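# Wind the cable more than once around a held reel

## Task

Using one gripper, hold the reel while one of its fingers pins the cable close to one cable end. Then wrap the cable around the reel's hub for more than a full turn, keeping it within roughly one cable thickness of the hub over almost the entire turn. Any cable between the flanges that doubles back in the opposite direction is subtracted from the turn. Declare completion only while that grip keeps the reel still and lifted above the table, with every moving part of the other arm away from both reel and cable, and without that other arm pressing hard against the holding arm.

## Robot and tools

Robot: two arms, left_arm and right_arm, each with a parallel two-finger gripper. Fingers point along the gripper's +z axis and close along its y axis. The reported hand position is the spot between the pads, about 1 cm behind the tips. Bases in the scene frame: left_arm at (-0.019, +0.332, 0) m, right_arm at (+0.025, -0.277, 0) m, both yawed slightly (quat_wxyz +1.000, 0, 0, +0.011).

Frames: the scene frame has its origin at table-top height midway between the nominal bases, +x pointing out over the table, +z up, and left_arm on the +y side. Fixed cameras and the table use the scene frame. Each arm's hand pose, Hand target and motion offsets use that arm's own base axes; rotations pivot about the Hand target position.

execute_actions(actions, cameras): actions is a list of actions; each action is a table of up to 15 rows, one per 1/30 s control step, and a shorter table repeats its final row until 15 steps pass. Every row is one list of 14 numbers, each in [-1, 1]: dx, dy, dz, rx, ry, rz, opening for left_arm, followed by the same seven for right_arm. The six pose numbers are an offset, not a pose, measured from that arm's Hand target as it stood when the action began; every row counts from that same start, and the next action starts afresh, so a repeated offset adds up. Scale: 1.0 equals 0.6 m or 180 degrees; rx, ry, rz form one rotation vector. Opening is absolute: +1 fully open (0.094 m), -1 shut. Sending six zeros re-requests the current Hand target. Images appear only for an empty actions list or when cameras names them.

move(target, speed, blend, opening_speed, grip_force, blocking, cameras): target is one 14-number row or a list of up to 15 such rows, same layout and scale; every row is an offset from the Hand targets at the move's start, not from the previous row. Paths are straight, end together, last 0.5 to 10 s, and ignore obstacles. speed: m/s, 0.002 to 2.9, default 0.25 (turns up to twice that in rad/s), one value or one per target. blend: corner rounding in metres for lists; 0 stops at each. opening_speed: per second on the -1..+1 scale, at least 0.2; use it to close gently. grip_force: newtons per pad, 10 to 50, one value or one per arm; it persists, and lower force closes slowly. blocking=false returns after about 0.5 s while motion continues. The result adds a move: line whose ending is done, off_target, moving, held or fault; limits=paced means a pose was clipped, limits=held means checks withheld steps.

wait(seconds 0 to 10) lets time run; stop brakes a running move. zoom_image(camera, region [x0, y0, x1, y1] in pixels, at most 504 by 504) enlarges the latest image of cam_high, cam_low, cam_left_wrist or cam_right_wrist (all 672x504). finished_scene(scene 1 or 2) ends the scene for good.

Results: end_effector_position (m) and end_effector_quat_wxyz in each arm's base frame; Hand target, the commanded pose that next offsets start from; Tool commands; grip_measured on the opening scale (reads a bit wide when empty, a few mm narrow on a hard part); grip_effort_nm, gripper motor effort at the shaft (negative closing), not pad force; joint positions (last number is opening in m), velocities (may be marked within noise), torques with sensor offsets; motor temperatures. Action calls also list step-by-step hand positions. Joint ranges are bounded; the elbow is straight at 2.901 rad.

Behaviour: orientation commands are clipped to 40 degrees from the measured one each step. Friction and load can leave a gripper centimetres short; another command, even zeros, or an extra offset closes that gap. A blocked arm keeps pushing until sent elsewhere; to relieve it, command back beyond the gripper. Fast moves lag and overshoot, strike harder, and press harder the deeper the target lies past contact.

Avoid: anything leaving the table (fails the task), drops, releasing moving parts, slams, and hard hits on fixed or heavy things. Any moderate contact between the arms, or a gripper closing on the other's fingers, can fail the scene; the clearance check does not guard grippers or wrist cameras. Keep wrist-camera cables off objects, fixtures and the table. Route paths around an arm's own base, not near it. Watch heat: MOTOR HOT at 75 °C, a fault that folds and disables the arm at 90 °C, collapse at 100 °C; holding loads or stretched reach warms motors. Loose objects may occasionally be nudged. Thinking time advances the simulation.

Each tool is called after "Call:" as name(argument=value, ...) on one line, values as JSON.

## Session

Success. Scene 2.

Call:
execute_actions(actions=[])

Call:
zoom_image(camera="cam_high", region=[100, 150, 520, 480])

Scene clock: 0.00 s.
left_arm: end_effector_position=(+0.2045, -0.1040, +0.3465) grip_measured=+1.000 grip_effort_nm=n/a end_effector_quat_wxyz=(+0.510, +0.100, +0.852, -0.068) | right_arm: end_effector_position=(+0.2343, +0.1307, +0.4535) grip_measured=+1.000 grip_effort_nm=n/a end_effector_quat_wxyz=(+0.501, -0.015, +0.831, +0.241)
Joint positions: left_arm=[-0.922 0.788 1.263 -1.075 -0.582 -0.375 0.094] | right_arm=[0.568 1.043 1.736 -1.087 0.093 0.47 0.094]
Joint velocities: within noise
Joint torques (N m): no reading
Motor temperatures (°C): left_arm=[20 23 34 27 22 21 25] | right_arm=[22 19 28 28 21 23 21]
Heat: left arm: 34 °C; right arm: 28 °C.
Hand target: left_arm +0.2034, -0.1011, +0.3479; +0.511, +0.098, +0.851, -0.066 | right_arm +0.2322, +0.1291, +0.4551; +0.503, -0.015, +0.830, +0.241
Tool commands: left_gripper/opening=+1.0 right_gripper/opening=+1.0
camera_calibration:
cam_left_wrist: T_world_to_cam=[[-0.22337, -0.974667, 0.0114364, -0.0585854], [-0.780287, 0.171767, -0.601372, 0.42263], [0.584173, -0.143252, -0.798887, 0.233459], [0, 0, 0, 1]] pos_world=[0.180306, -0.0962515, 0.441336]
cam_right_wrist: T_world_to_cam=[[0.272611, -0.881611, -0.385287, 0.226207], [-0.813445, 0.00265767, -0.581636, 0.491023], [0.513801, 0.47197, -0.716417, 0.231394], [0, 0, 0, 1]] pos_world=[0.218863, 0.0889106, 0.538526]

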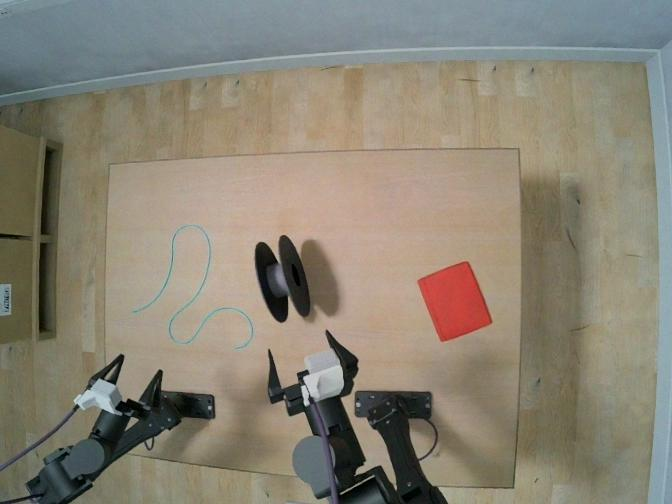

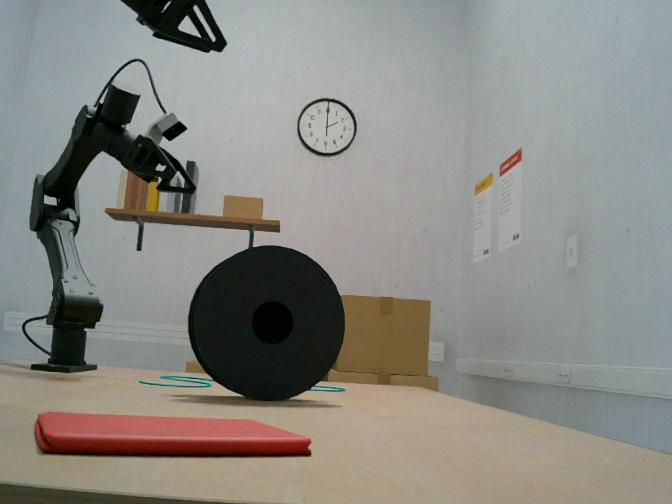

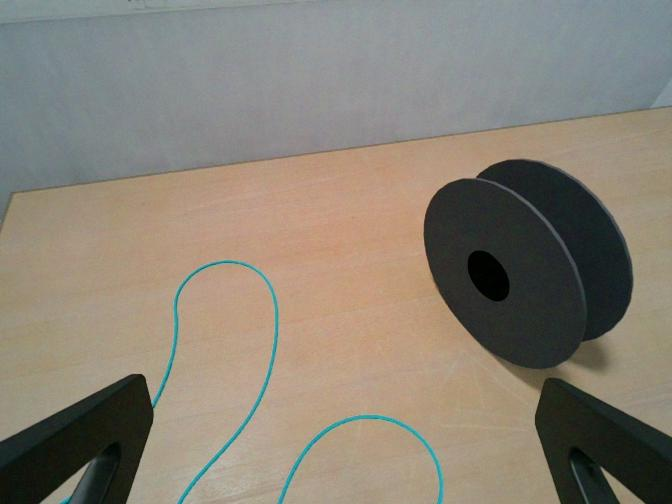

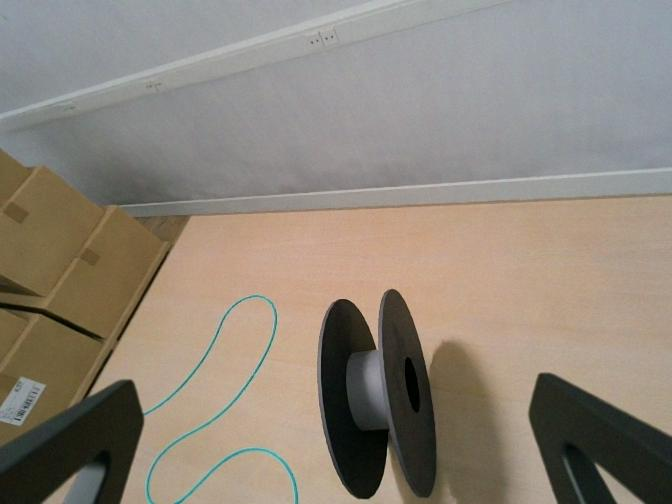

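Scaled by 1.200 from the camera's 672x504 image, which has a finer 960x720 frame.

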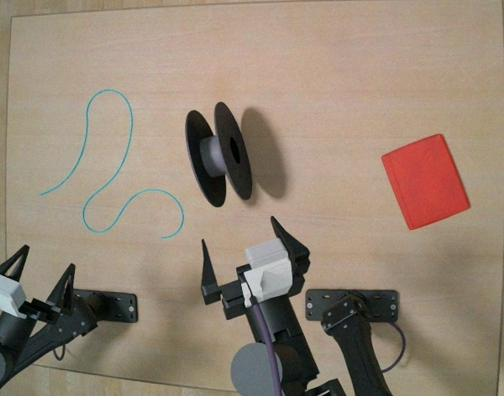

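Call:
move(target=[[0.18,0.25,-0.25,0.1738,0.3026,-0.1593,0,0,0,0,0,0,0,1],[0.204,0.272,-0.49,0.1738,0.3026,-0.1593,0,0,0,0,0,0,0,1]], speed=0.3, blend=0.03, cameras=["cam_left_wrist"])

Scene clock: 5.43 s.
left_arm: end_effector_position=(+0.3290, +0.0601, +0.0613) grip_measured=+0.002 grip_effort_nm=-0.14 end_effector_quat_wxyz=(+0.008, +0.382, +0.924, +0.004) | right_arm: end_effector_position=(+0.2343, +0.1307, +0.4535) grip_measured=+1.000 grip_effort_nm=-0.01 end_effector_quat_wxyz=(+0.501, -0.015, +0.831, +0.241)
Joint positions: left_arm=[0.179 1.824 1.334 -1.064 0.002 0.962 0.047] | right_arm=[0.568 1.043 1.736 -1.087 0.093 0.47 0.094]
Joint torques (N m): left_arm=[0.59 -10.15 5.93 0.38 -0.01 0.07] | right_arm=[-0.05 -1.4 5.55 2.03 0.05 -0.02]
Heat: left arm: 34 °C; right arm: 29 °C.
Hand target: left_arm +0.3257, +0.0623, +0.0539; +0.000, +0.383, +0.924, +0.000 | right_arm +0.2322, +0.1291, +0.4551; +0.503, -0.015, +0.830, +0.241
Off the commanded pose: left_arm 0.008 m, 1 deg | right_arm 0.003 m, 0 deg.
move: done
camera_calibration:
cam_left_wrist: T_world_to_cam=[[-0.700905, -0.712705, -0.0280199, 0.276232], [-0.658256, 0.631231, 0.410179, 0.190289], [-0.27465, 0.305941, -0.911574, 0.218969], [0, 0, 0, 1]] pos_world=[0.37901, 0.00976414, 0.129294]
Images, in order (width x height): cam_left_wrist 672x504.

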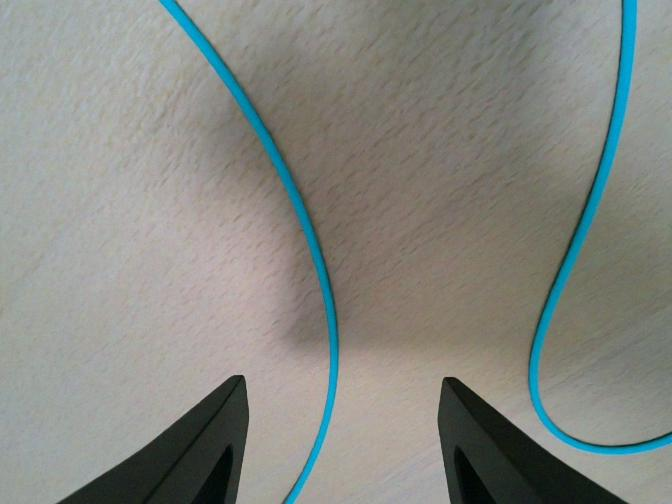

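Call:
move(target=[[0.006,0.006,-0.1,0,0,0,-0.3,0,0,0,0,0,0,1],[0.006,0.006,-0.145,0,0,0,-0.3,0,0,0,0,0,0,1]], speed=0.12, cameras=["cam_left_wrist"])

Call:
move(target=[0,0,0,0,0,0,-1,0,0,0,0,0,0,1], opening_speed=1, cameras=["cam_left_wrist"])

Scene clock: 7.53 s.
left_arm: end_effector_position=(+0.3345, +0.0635, +0.0033) grip_measured=-0.298 grip_effort_nm=-0.13 end_effector_quat_wxyz=(+0.012, +0.382, +0.924, +0.007) | right_arm: end_effector_position=(+0.2343, +0.1307, +0.4535) grip_measured=+1.000 grip_effort_nm=-0.02 end_effector_quat_wxyz=(+0.501, -0.015, +0.831, +0.241)
Joint positions: left_arm=[0.186 1.913 1.205 -0.835 0.003 0.971 0.033] | right_arm=[0.568 1.043 1.736 -1.087 0.093 0.47 0.094]
Joint torques (N m): left_arm=[0.69 -5.97 1.62 1.22 0.01 0.06] | right_arm=[-0.01 -1.4 5.5 2.03 0.06 -0.01]
Heat: left arm: 34 °C; right arm: 29 °C.
Hand target: left_arm +0.3294, +0.0657, -0.0331; +0.000, +0.383, +0.924, +0.000 | right_arm +0.2322, +0.1291, +0.4551; +0.503, -0.015, +0.830, +0.241
Off the commanded pose: left_arm 0.037 m, 2 deg | right_arm 0.003 m, 0 deg.
move: off_target (left_arm)
camera_calibration:
cam_left_wrist: T_world_to_cam=[[-0.701871, -0.711329, -0.0372542, 0.281188], [-0.661662, 0.631709, 0.403915, 0.216769], [-0.263782, 0.308146, -0.914038, 0.162656], [0, 0, 0, 1]] pos_world=[0.383691, 0.012961, 0.0715935]
Images, in order (width x height): cam_left_wrist 672x504.

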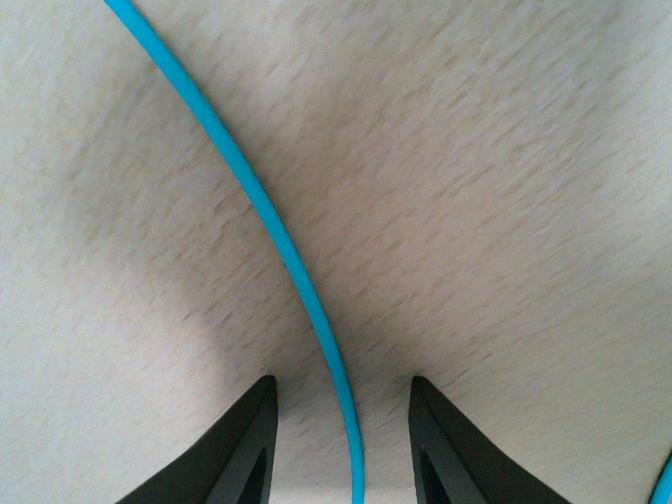

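Scene clock: 8.43 s.
left_arm: end_effector_position=(+0.3371, +0.0627, +0.0033) grip_measured=-0.957 grip_effort_nm=-1.04 end_effector_quat_wxyz=(+0.019, +0.383, +0.924, +0.006) | right_arm: end_effector_position=(+0.2343, +0.1307, +0.4535) grip_measured=+1.000 grip_effort_nm=-0.01 end_effector_quat_wxyz=(+0.501, -0.015, +0.831, +0.241)
Joint positions: left_arm=[0.186 1.912 1.204 -0.824 0.01 0.971 0.002] | right_arm=[0.568 1.043 1.736 -1.087 0.093 0.47 0.094]
Joint torques (N m): left_arm=[0.65 -5.91 1.65 1.17 -0.09 0.07] | right_arm=[-0.05 -1.36 5.48 2.03 0.06 -0.03]
Heat: left arm: 34 °C; right arm: 29 °C.
Hand target: left_arm +0.3294, +0.0658, -0.0331; +0.000, +0.383, +0.924, +0.000 | right_arm +0.2322, +0.1291, +0.4551; +0.503, -0.015, +0.830, +0.241
Off the commanded pose: left_arm 0.037 m, 2 deg | right_arm 0.003 m, 0 deg.
move: off_target (left_arm)
camera_calibration:
cam_left_wrist: T_world_to_cam=[[-0.701861, -0.711076, -0.0419689, 0.282457], [-0.665974, 0.634157, 0.39284, 0.220327], [-0.252724, 0.303669, -0.918649, 0.160232], [0, 0, 0, 1]] pos_world=[0.385472, 0.012469, 0.0724977]
Images, in order (width x height): cam_left_wrist 672x504.

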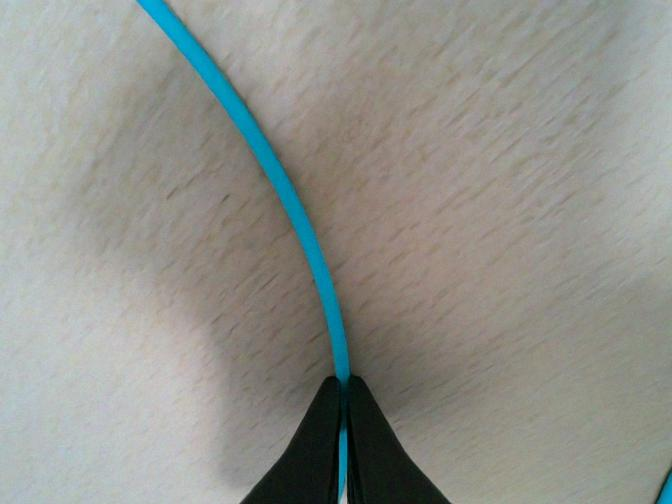

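Call:
move(target=[[0.0,-0.1,0.35,-0.1,-0.05,-0.05,-1,0.05,0.08,-0.1,-0.04,-0.07,-0.03,0.064],[0.002,-0.5,0.62,-0.3523,-0.1782,-0.1755,-1,0.113,0.15,-0.24,-0.0917,-0.157,-0.0704,0.064]], speed=0.25, blend=0.04, cameras=["all"])

Scene clock: 14.17 s.
left_arm: end_effector_position=(+0.3422, -0.2319, +0.3329) grip_measured=-0.957 grip_effort_nm=-1.05 end_effector_quat_wxyz=(+0.431, +0.530, +0.633, -0.364) | right_arm: end_effector_position=(+0.3014, +0.2168, +0.3171) grip_measured=+0.066 grip_effort_nm=-0.14 end_effector_quat_wxyz=(+0.706, -0.050, +0.704, +0.055)
Joint positions: left_arm=[-0.212 1.602 1.629 -0.831 1.042 0.728 0.002] | right_arm=[0.992 1.13 0.725 0.409 0.844 0.003 0.05]
Joint torques (N m): left_arm=[-0.55 -12.46 6.02 1.39 0.73 -0.05] | right_arm=[0.68 -3.67 5.9 2.06 0.08 -0.03]
Heat: left arm: 34 °C; right arm: 30 °C.
Hand target: left_arm +0.3306, -0.2342, +0.3390; +0.435, +0.534, +0.622, -0.374 | right_arm +0.3001, +0.2190, +0.3111; +0.705, -0.054, +0.705, +0.054
Off the commanded pose: left_arm 0.013 m, 2 deg | right_arm 0.007 m, 1 deg.
move: off_target (left_arm)
camera_calibration:
cam_left_wrist: T_world_to_cam=[[-0.981795, -0.189926, 0.00246094, 0.292255], [-0.138721, 0.708127, -0.692324, 0.479022], [0.129748, -0.680062, -0.721583, 0.129116], [0, 0, 0, 1]] pos_world=[0.336632, -0.195895, 0.424087]
cam_right_wrist: T_world_to_cam=[[0.152877, -0.988237, -0.00392702, 0.169522], [-0.4401, -0.0645229, -0.895628, 0.467762], [0.884839, 0.138649, -0.444787, -0.0670465], [0, 0, 0, 1]] pos_world=[0.239271, 0.207005, 0.389785]

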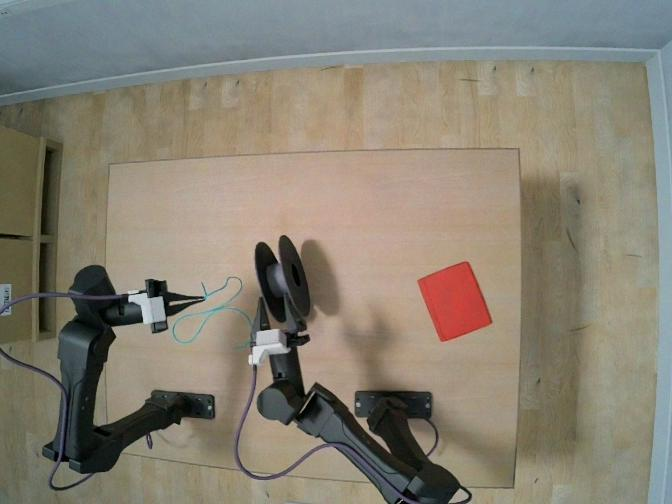

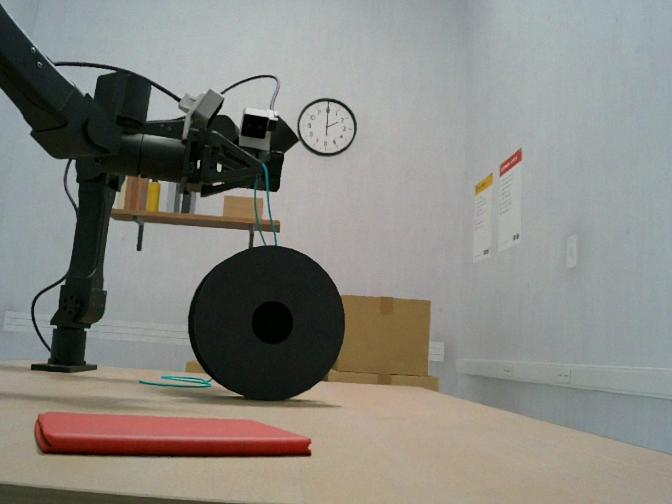

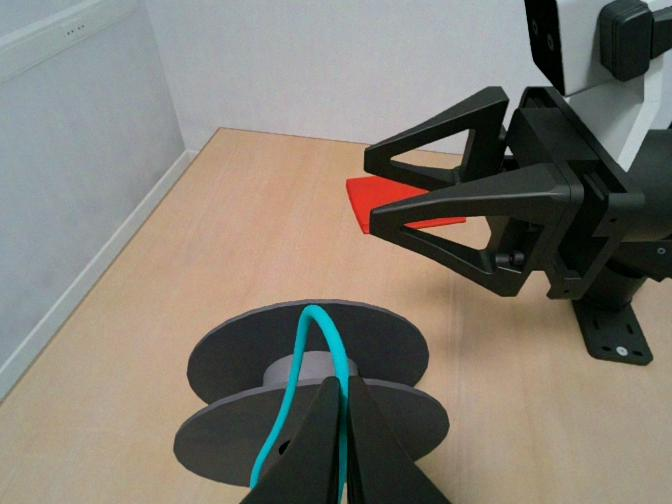

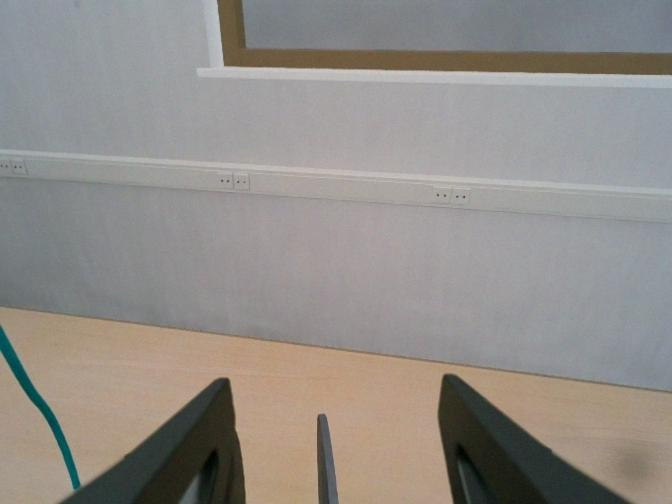

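Call:
move(target=[0,0,0,0,0,0,-1,0,0.006,-0.226,0,0,0,0.064], speed=0.12, cameras=["cam_right_wrist","cam_high","cam_low"])

Call:
zoom_image(camera="cam_high", region=[160, 210, 340, 390])

Scene clock: 17.50 s.
left_arm: end_effector_position=(+0.3424, -0.2319, +0.3331) grip_measured=-0.957 grip_effort_nm=-1.05 end_effector_quat_wxyz=(+0.432, +0.530, +0.633, -0.364) | right_arm: end_effector_position=(+0.3029, +0.2219, +0.1810) grip_measured=+0.066 grip_effort_nm=-0.14 end_effector_quat_wxyz=(+0.707, -0.048, +0.704, +0.055)
Joint positions: left_arm=[-0.212 1.602 1.629 -0.829 1.042 0.727 0.002] | right_arm=[1 1.539 0.364 1.184 0.854 0.003 0.05]
Joint torques (N m): left_arm=[-0.53 -12.42 6.01 1.39 0.72 -0.04] | right_arm=[0.72 -4.82 3.95 2.08 0.07 -0.03]
Heat: left arm: 35 °C; right arm: 30 °C.
Hand target: left_arm +0.3306, -0.2342, +0.3390; +0.435, +0.534, +0.621, -0.374 | right_arm +0.3001, +0.2226, +0.1754; +0.705, -0.054, +0.705, +0.053
Off the commanded pose: left_arm 0.013 m, 2 deg | right_arm 0.006 m, 1 deg.
move: off_target (left_arm)
camera_calibration:
cam_right_wrist: T_world_to_cam=[[0.150971, -0.988518, -0.0062759, 0.174839], [-0.438824, -0.0613277, -0.896478, 0.345815], [0.8858, 0.138096, -0.443044, -0.130068], [0, 0, 0, 1]] pos_world=[0.240571, 0.212001, 0.253487]
Images, in order (width x height): cam_high 672x504, cam_low 672x504, cam_right_wrist 672x504.

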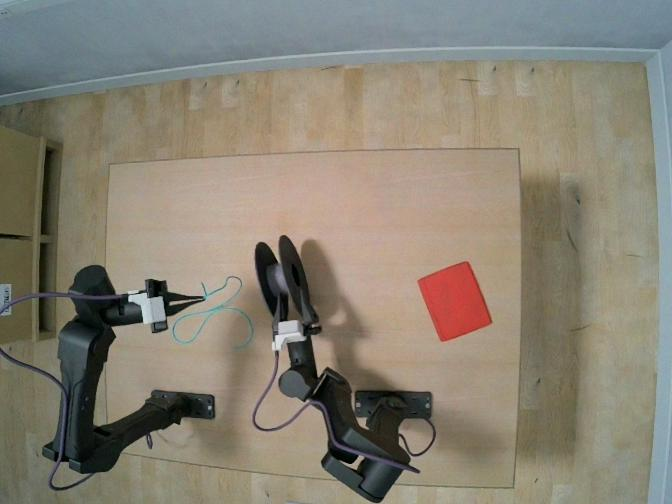

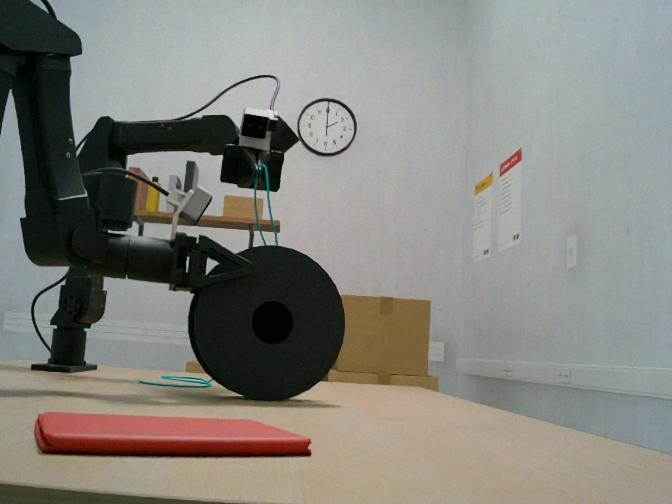

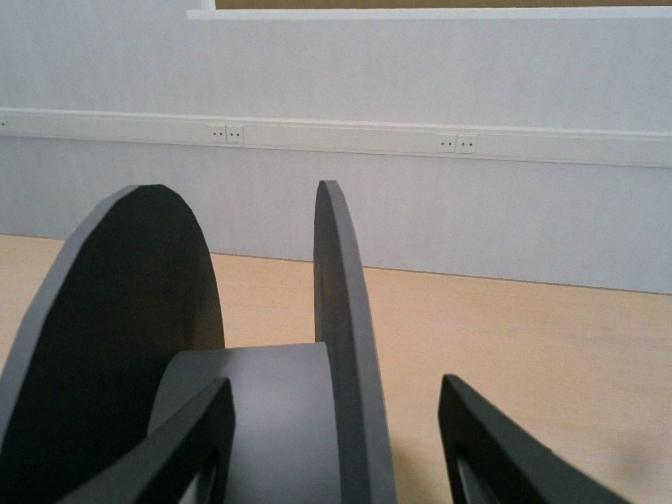

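Scaled by 2.800 from the camera's 672x504 image, which has a finer 960x720 frame.

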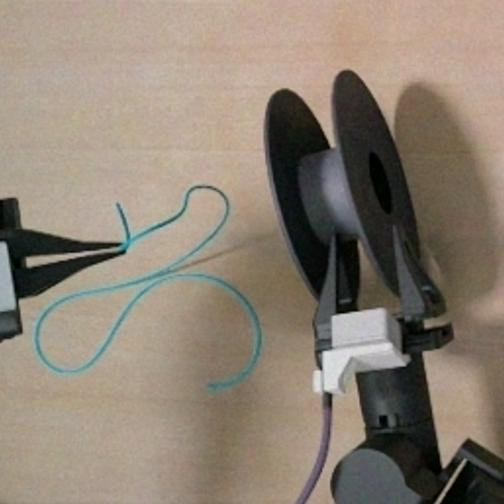

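Call:
move(target=[[0.0,-0.222,-0.05,0,0,0,-1,0.0,-0.012,0,0,0,0,0.064],[0.0,-0.222,-0.16,0,0,0,-1,0.0,-0.012,0,0,0,0,0.064]], speed=0.15, cameras=["all"])

Call:
zoom_image(camera="cam_high", region=[160, 210, 340, 390])

Scene clock: 21.20 s.
left_arm: end_effector_position=(+0.3301, -0.3667, +0.2586) grip_measured=-0.957 grip_effort_nm=-1.05 end_effector_quat_wxyz=(+0.447, +0.535, +0.612, -0.373) | right_arm: end_effector_position=(+0.3002, +0.2190, +0.1737) grip_measured=+0.066 grip_effort_nm=-0.13 end_effector_quat_wxyz=(+0.702, -0.056, +0.708, +0.051)
Joint positions: left_arm=[-0.581 1.683 1.315 -0.101 0.776 0.364 0.002] | right_arm=[1 1.539 0.341 1.185 0.848 0.003 0.05]
Joint torques (N m): left_arm=[-0.13 -9.76 6.79 1.8 0.2 -0.03] | right_arm=[-0.75 -6.74 3.92 2.03 -0.06 -0.02]
Heat: left arm: 35 °C; right arm: 30 °C.
Hand target: left_arm +0.3306, -0.3674, +0.2429; +0.435, +0.534, +0.622, -0.374 | right_arm +0.3001, +0.2154, +0.1754; +0.705, -0.054, +0.705, +0.053
Off the commanded pose: left_arm 0.016 m, 2 deg | right_arm 0.004 m, 1 deg.
move: off_target (left_arm)
camera_calibration:
cam_left_wrist: T_world_to_cam=[[-0.985972, -0.165533, -0.0213933, 0.271418], [-0.0991854, 0.684163, -0.722553, 0.507358], [0.134243, -0.710295, -0.690985, -0.0349898], [0, 0, 0, 1]] pos_world=[0.322631, -0.32704, 0.348222]
cam_right_wrist: T_world_to_cam=[[0.156646, -0.987602, 0.0102437, 0.167561], [-0.448444, -0.0803623, -0.890191, 0.343948], [0.879977, 0.134851, -0.455473, -0.126005], [0, 0, 0, 1]] pos_world=[0.238875, 0.210116, 0.247071]

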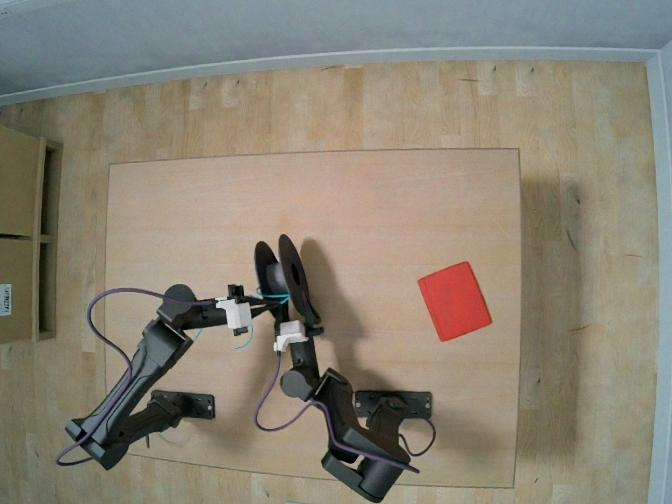

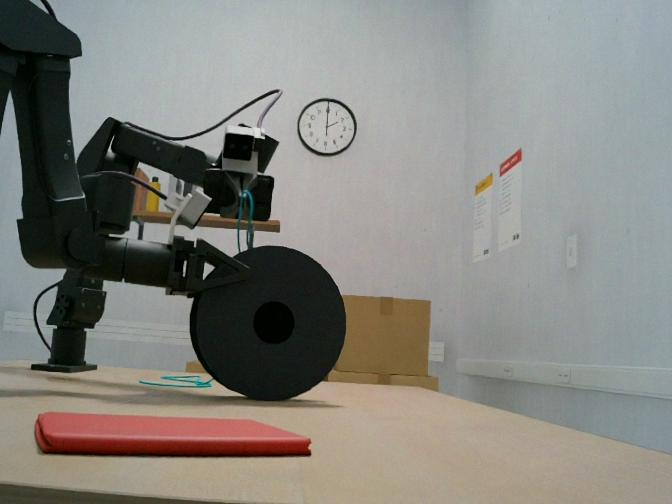

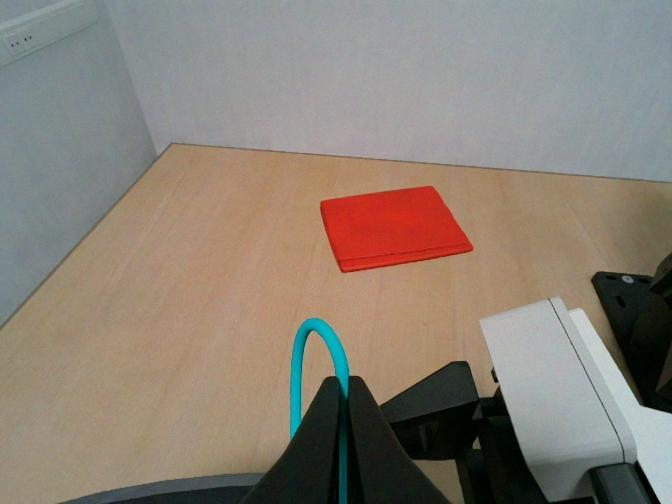

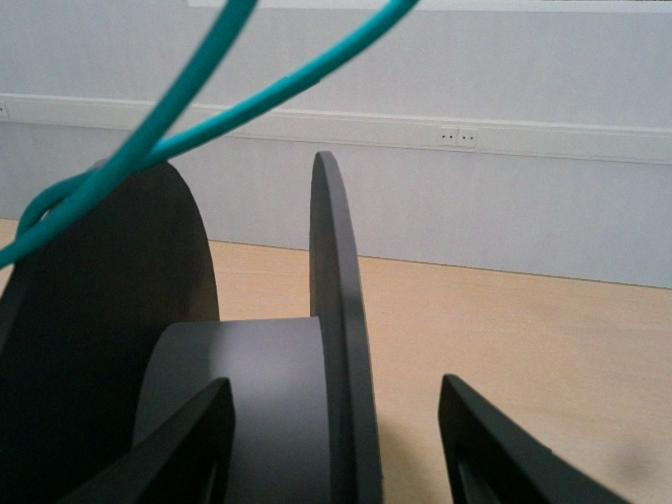

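Scaled by 2.800 from the camera's 672x504 image, which has a finer 960x720 frame.

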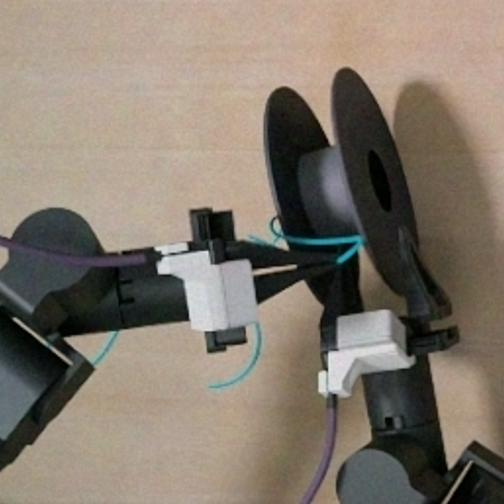

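Call:
zoom_image(camera="cam_low", region=[190, 150, 310, 290])

Call:
zoom_image(camera="cam_high", region=[235, 270, 315, 340])

Scaled by 3.600 from the camera's 672x504 image, which has a finer 960x720 frame.

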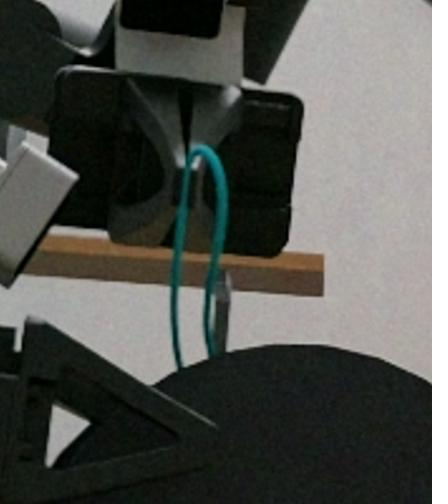

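Scaled by 6.300 from the camera's 672x504 image, which has a finer 960x720 frame.

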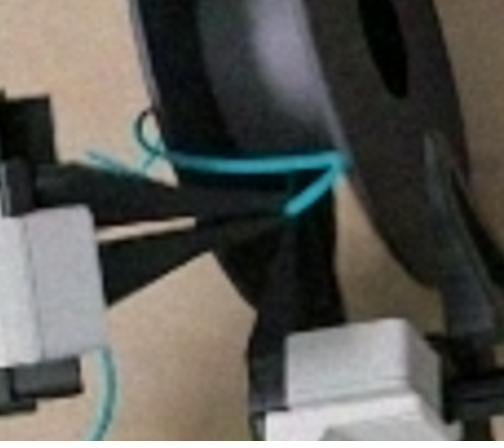

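Call:
move(target=[0.0,0.0,0.0,-0.05,-0.113,-0.038,-1,0.0,0,0,0,0,0,0.064], speed=0.15, cameras=["cam_left_wrist","cam_right_wrist","cam_low"])

Call:
zoom_image(camera="cam_low", region=[190, 150, 310, 290])

Scene clock: 24.60 s.
left_arm: end_effector_position=(+0.3300, -0.3690, +0.2614) grip_measured=-0.957 grip_effort_nm=-1.05 end_effector_quat_wxyz=(+0.567, +0.588, +0.464, -0.341) | right_arm: end_effector_position=(+0.3002, +0.2190, +0.1737) grip_measured=+0.066 grip_effort_nm=-0.14 end_effector_quat_wxyz=(+0.702, -0.056, +0.708, +0.051)
Joint positions: left_arm=[-0.56 1.704 1.128 0.382 0.875 0.511 0.002] | right_arm=[1 1.539 0.341 1.185 0.848 0.003 0.05]
Joint torques (N m): left_arm=[0.69 -9.24 6.42 1.8 0.29 0.08] | right_arm=[-0.72 -6.72 3.81 2.06 -0.05 -0.03]
Heat: left arm: 35 °C; right arm: 30 °C.
Hand target: left_arm +0.3307, -0.3673, +0.2431; +0.555, +0.592, +0.471, -0.346 | right_arm +0.3001, +0.2154, +0.1754; +0.705, -0.054, +0.705, +0.053
Off the commanded pose: left_arm 0.019 m, 2 deg | right_arm 0.004 m, 1 deg.
move: off_target (left_arm)
camera_calibration:
cam_left_wrist: T_world_to_cam=[[-0.933222, -0.091085, -0.347563, 0.366404], [0.241454, 0.557363, -0.794384, 0.370547], [0.266075, -0.825257, -0.498151, -0.171087], [0, 0, 0, 1]] pos_world=[0.297988, -0.314346, 0.336478]
cam_right_wrist: T_world_to_cam=[[0.156646, -0.987602, 0.0102437, 0.167561], [-0.448444, -0.0803623, -0.890191, 0.343948], [0.879977, 0.134851, -0.455473, -0.126005], [0, 0, 0, 1]] pos_world=[0.238875, 0.210116, 0.247071]
Images, in order (width x height): cam_low 672x504, cam_left_wrist 672x504, cam_right_wrist 672x504.

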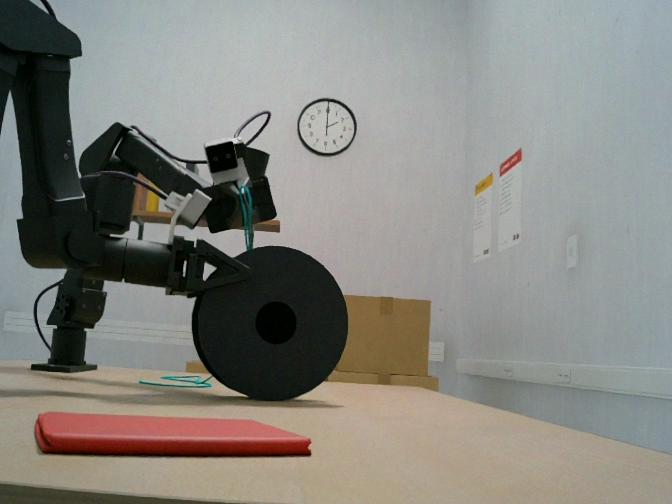

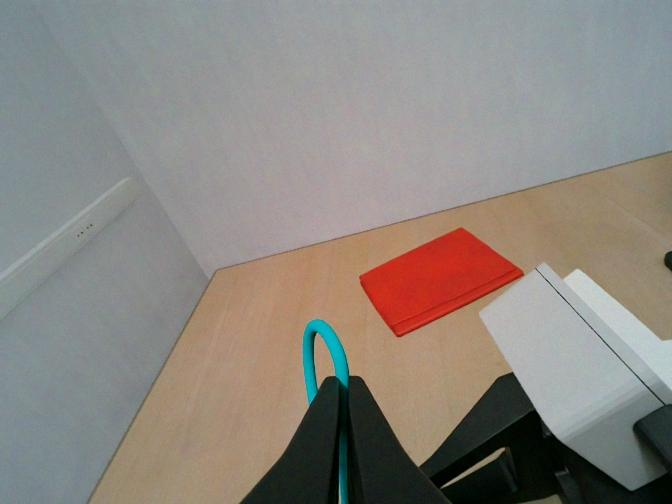

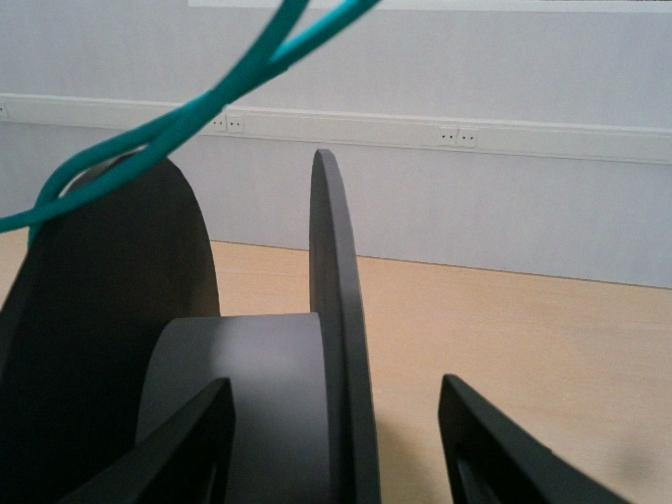

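Scaled by 3.600 from the camera's 672x504 image, which has a finer 960x720 frame.

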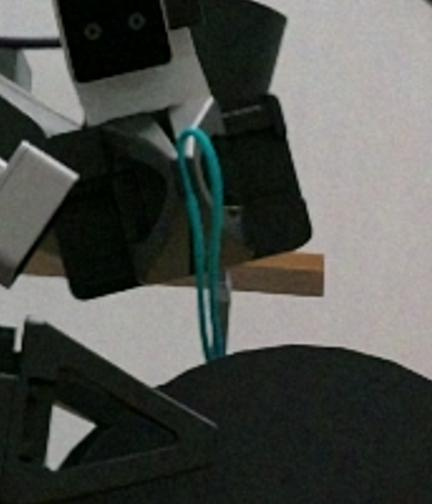

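Call:
zoom_image(camera="cam_right_wrist", region=[0, 0, 400, 300])

Call:
execute_actions(actions=[])

Call:
zoom_image(camera="cam_high", region=[235, 260, 325, 350])

Scaled by 1.260 from the camera's 672x504 image, which has a finer 960x720 frame.

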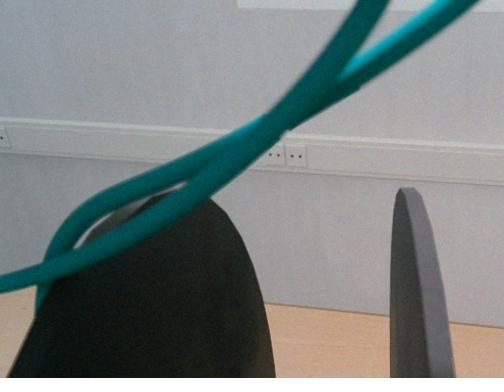

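Scene clock: 26.27 s.
left_arm: end_effector_position=(+0.3301, -0.3690, +0.2615) grip_measured=-0.957 grip_effort_nm=-1.05 end_effector_quat_wxyz=(+0.568, +0.588, +0.464, -0.341) | right_arm: end_effector_position=(+0.3002, +0.2190, +0.1737) grip_measured=+0.066 grip_effort_nm=-0.14 end_effector_quat_wxyz=(+0.702, -0.056, +0.708, +0.051)
Joint positions: left_arm=[-0.56 1.704 1.128 0.383 0.875 0.511 0.002] | right_arm=[1 1.539 0.341 1.185 0.848 0.003 0.05]
Joint velocities: within noise
Joint torques (N m): left_arm=[0.65 -9.28 6.45 1.82 0.28 0.09] | right_arm=[-0.73 -6.74 3.85 2.04 -0.06 -0.02]
Motor temperatures (°C): left_arm=[20 25 35 30 22 21 26] | right_arm=[22 20 28 30 21 23 21]
Heat: left arm: 35 °C; right arm: 30 °C.
Hand target: left_arm +0.3307, -0.3673, +0.2431; +0.555, +0.592, +0.471, -0.346 | right_arm +0.3001, +0.2154, +0.1754; +0.705, -0.054, +0.705, +0.053
Tool commands: left_gripper/opening=-1.0 right_gripper/opening=+0.064
Off the commanded pose: left_arm 0.019 m, 2 deg | right_arm 0.004 m, 1 deg.
camera_calibration:
cam_left_wrist: T_world_to_cam=[[-0.933093, -0.0911465, -0.347893, 0.366398], [0.241741, 0.55725, -0.794377, 0.370527], [0.266268, -0.825327, -0.497932, -0.171163], [0, 0, 0, 1]] pos_world=[0.297888, -0.314346, 0.336578]
cam_right_wrist: T_world_to_cam=[[0.156646, -0.987602, 0.0102437, 0.167561], [-0.448444, -0.0803623, -0.890191, 0.343948], [0.879977, 0.134851, -0.455473, -0.126005], [0, 0, 0, 1]] pos_world=[0.238875, 0.210116, 0.247071]

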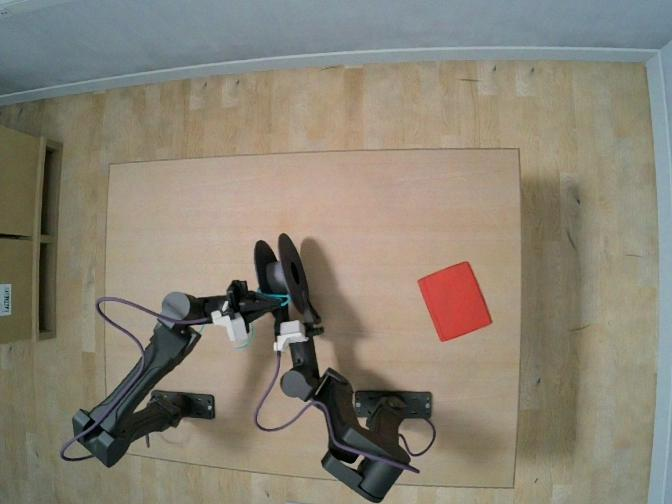

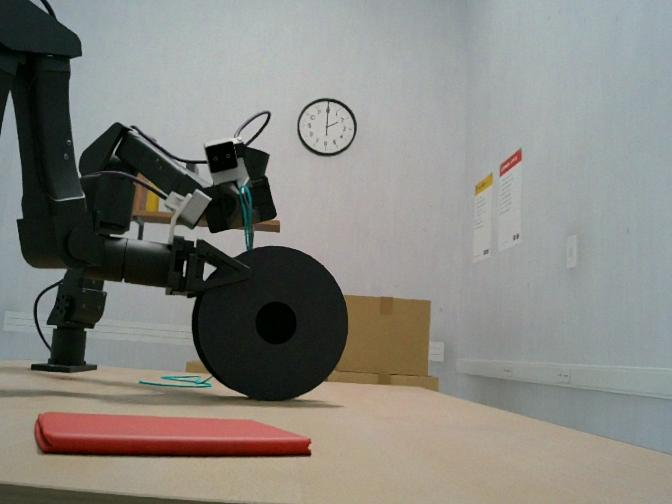

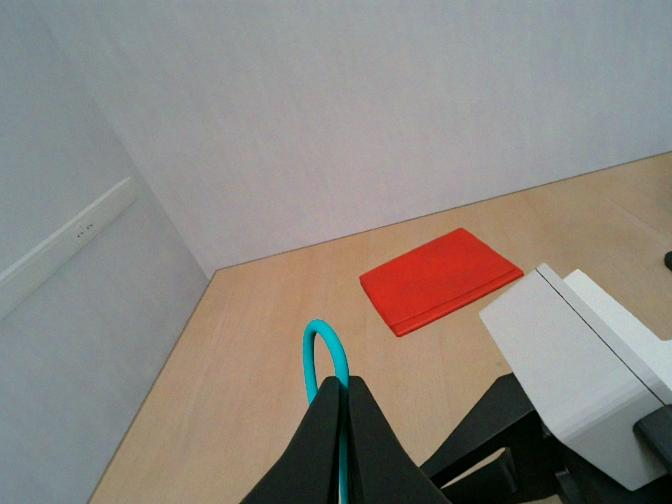

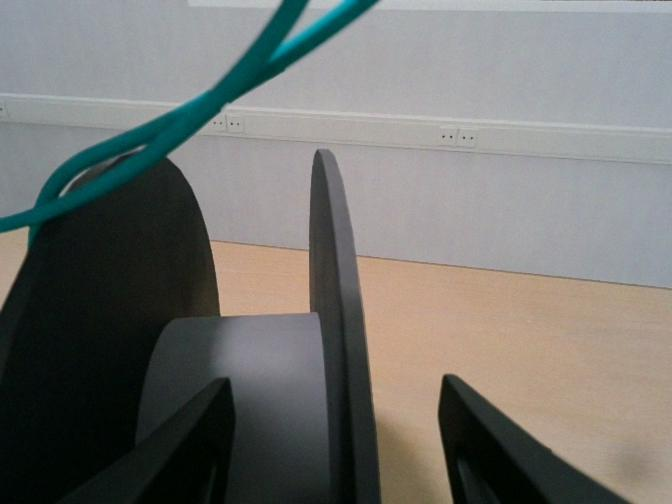

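Scaled by 5.600 from the camera's 672x504 image, which has a finer 960x720 frame.

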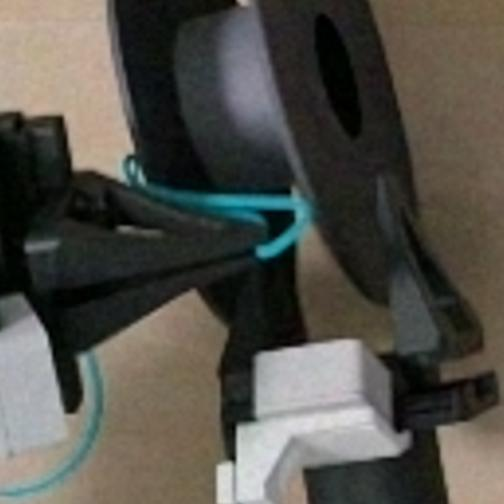

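Call:
move(target=[0.038,-0.025,0.01,0,0,0.139,-1,0.0,0,0,0,0,0,0.3], speed=0.15, cameras=["cam_left_wrist","cam_right_wrist","cam_low","cam_high"])

Call:
zoom_image(camera="cam_high", region=[235, 260, 325, 350])

Call:
zoom_image(camera="cam_low", region=[190, 150, 310, 290])

Scene clock: 30.37 s.
left_arm: end_effector_position=(+0.3589, -0.3855, +0.2396) grip_measured=-0.957 grip_effort_nm=-1.05 end_effector_quat_wxyz=(+0.608, +0.482, +0.593, -0.217) | right_arm: end_effector_position=(+0.3002, +0.2190, +0.1737) grip_measured=+0.298 grip_effort_nm=0.11 end_effector_quat_wxyz=(+0.702, -0.056, +0.708, +0.051)
Joint positions: left_arm=[-0.722 1.696 1.054 0.467 0.299 0.391 0.002] | right_arm=[1 1.539 0.341 1.185 0.848 0.003 0.061]
Joint torques (N m): left_arm=[-0.53 -14.43 6.87 2.08 -0.06 -0.09] | right_arm=[-0.72 -6.71 3.86 2.07 -0.04 -0.01]
Heat: left arm: 35 °C; right arm: 30 °C.
Hand target: left_arm +0.3534, -0.3823, +0.2491; +0.617, +0.475, +0.588, -0.218 | right_arm +0.3001, +0.2154, +0.1754; +0.705, -0.054, +0.705, +0.053
Off the commanded pose: left_arm 0.011 m, 1 deg | right_arm 0.004 m, 1 deg.
move: off_target (left_arm)
camera_calibration:
cam_left_wrist: T_world_to_cam=[[-0.828042, -0.456528, -0.325465, 0.200336], [-0.040611, 0.627811, -0.777306, 0.479749], [0.559193, -0.630425, -0.538394, -0.223735], [0, 0, 0, 1]] pos_world=[0.31048, -0.350781, 0.317656]
cam_right_wrist: T_world_to_cam=[[0.156646, -0.987602, 0.0102437, 0.167561], [-0.448444, -0.0803623, -0.890191, 0.343948], [0.879977, 0.134851, -0.455473, -0.126005], [0, 0, 0, 1]] pos_world=[0.238875, 0.210116, 0.247071]

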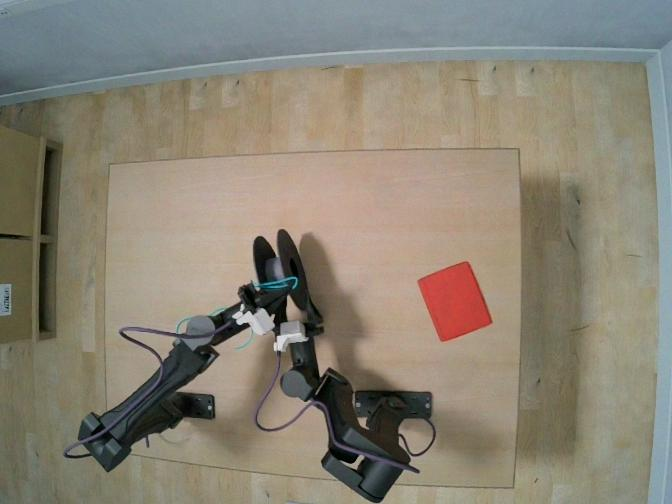

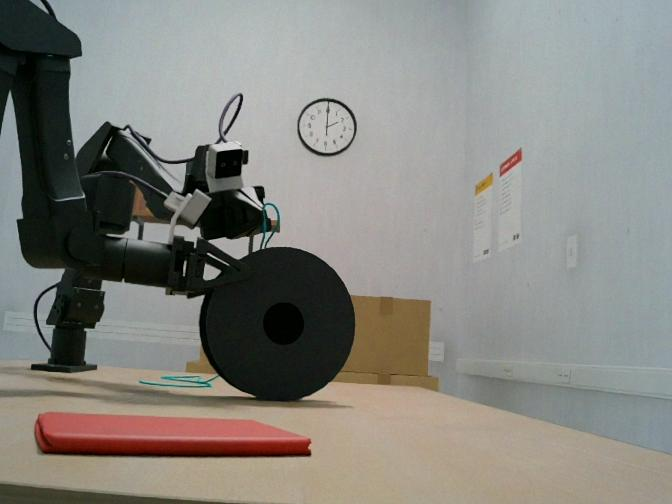

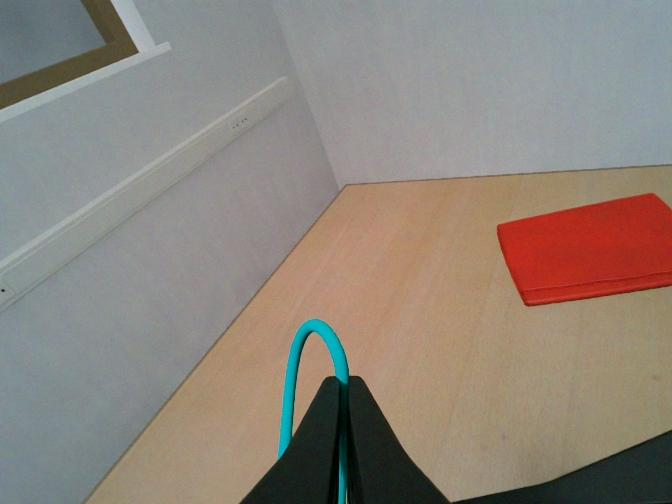

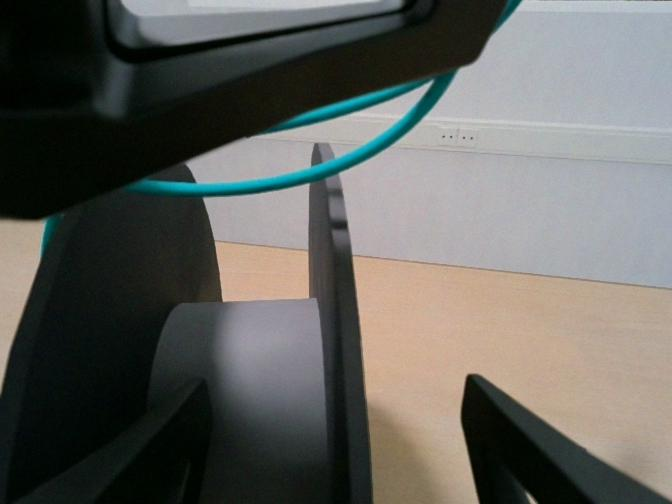

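Scaled by 5.600 from the camera's 672x504 image, which has a finer 960x720 frame.

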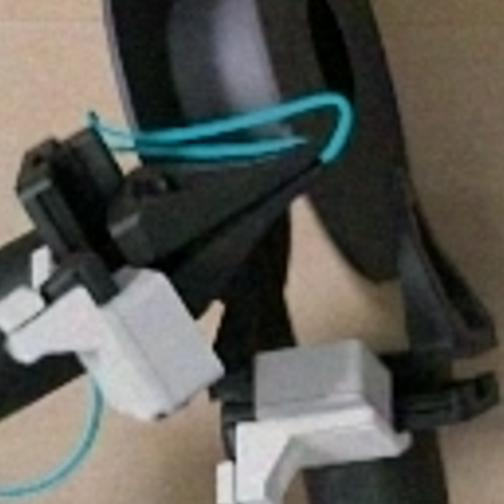

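Scaled by 3.600 from the camera's 672x504 image, which has a finer 960x720 frame.

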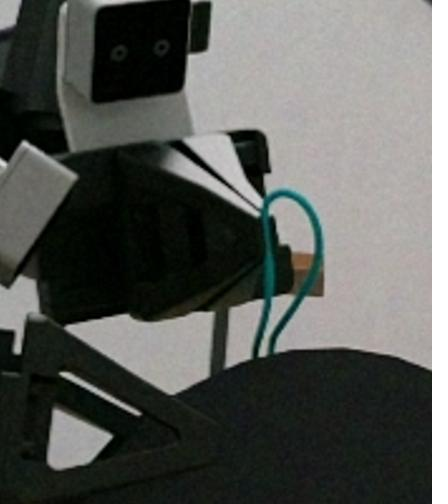

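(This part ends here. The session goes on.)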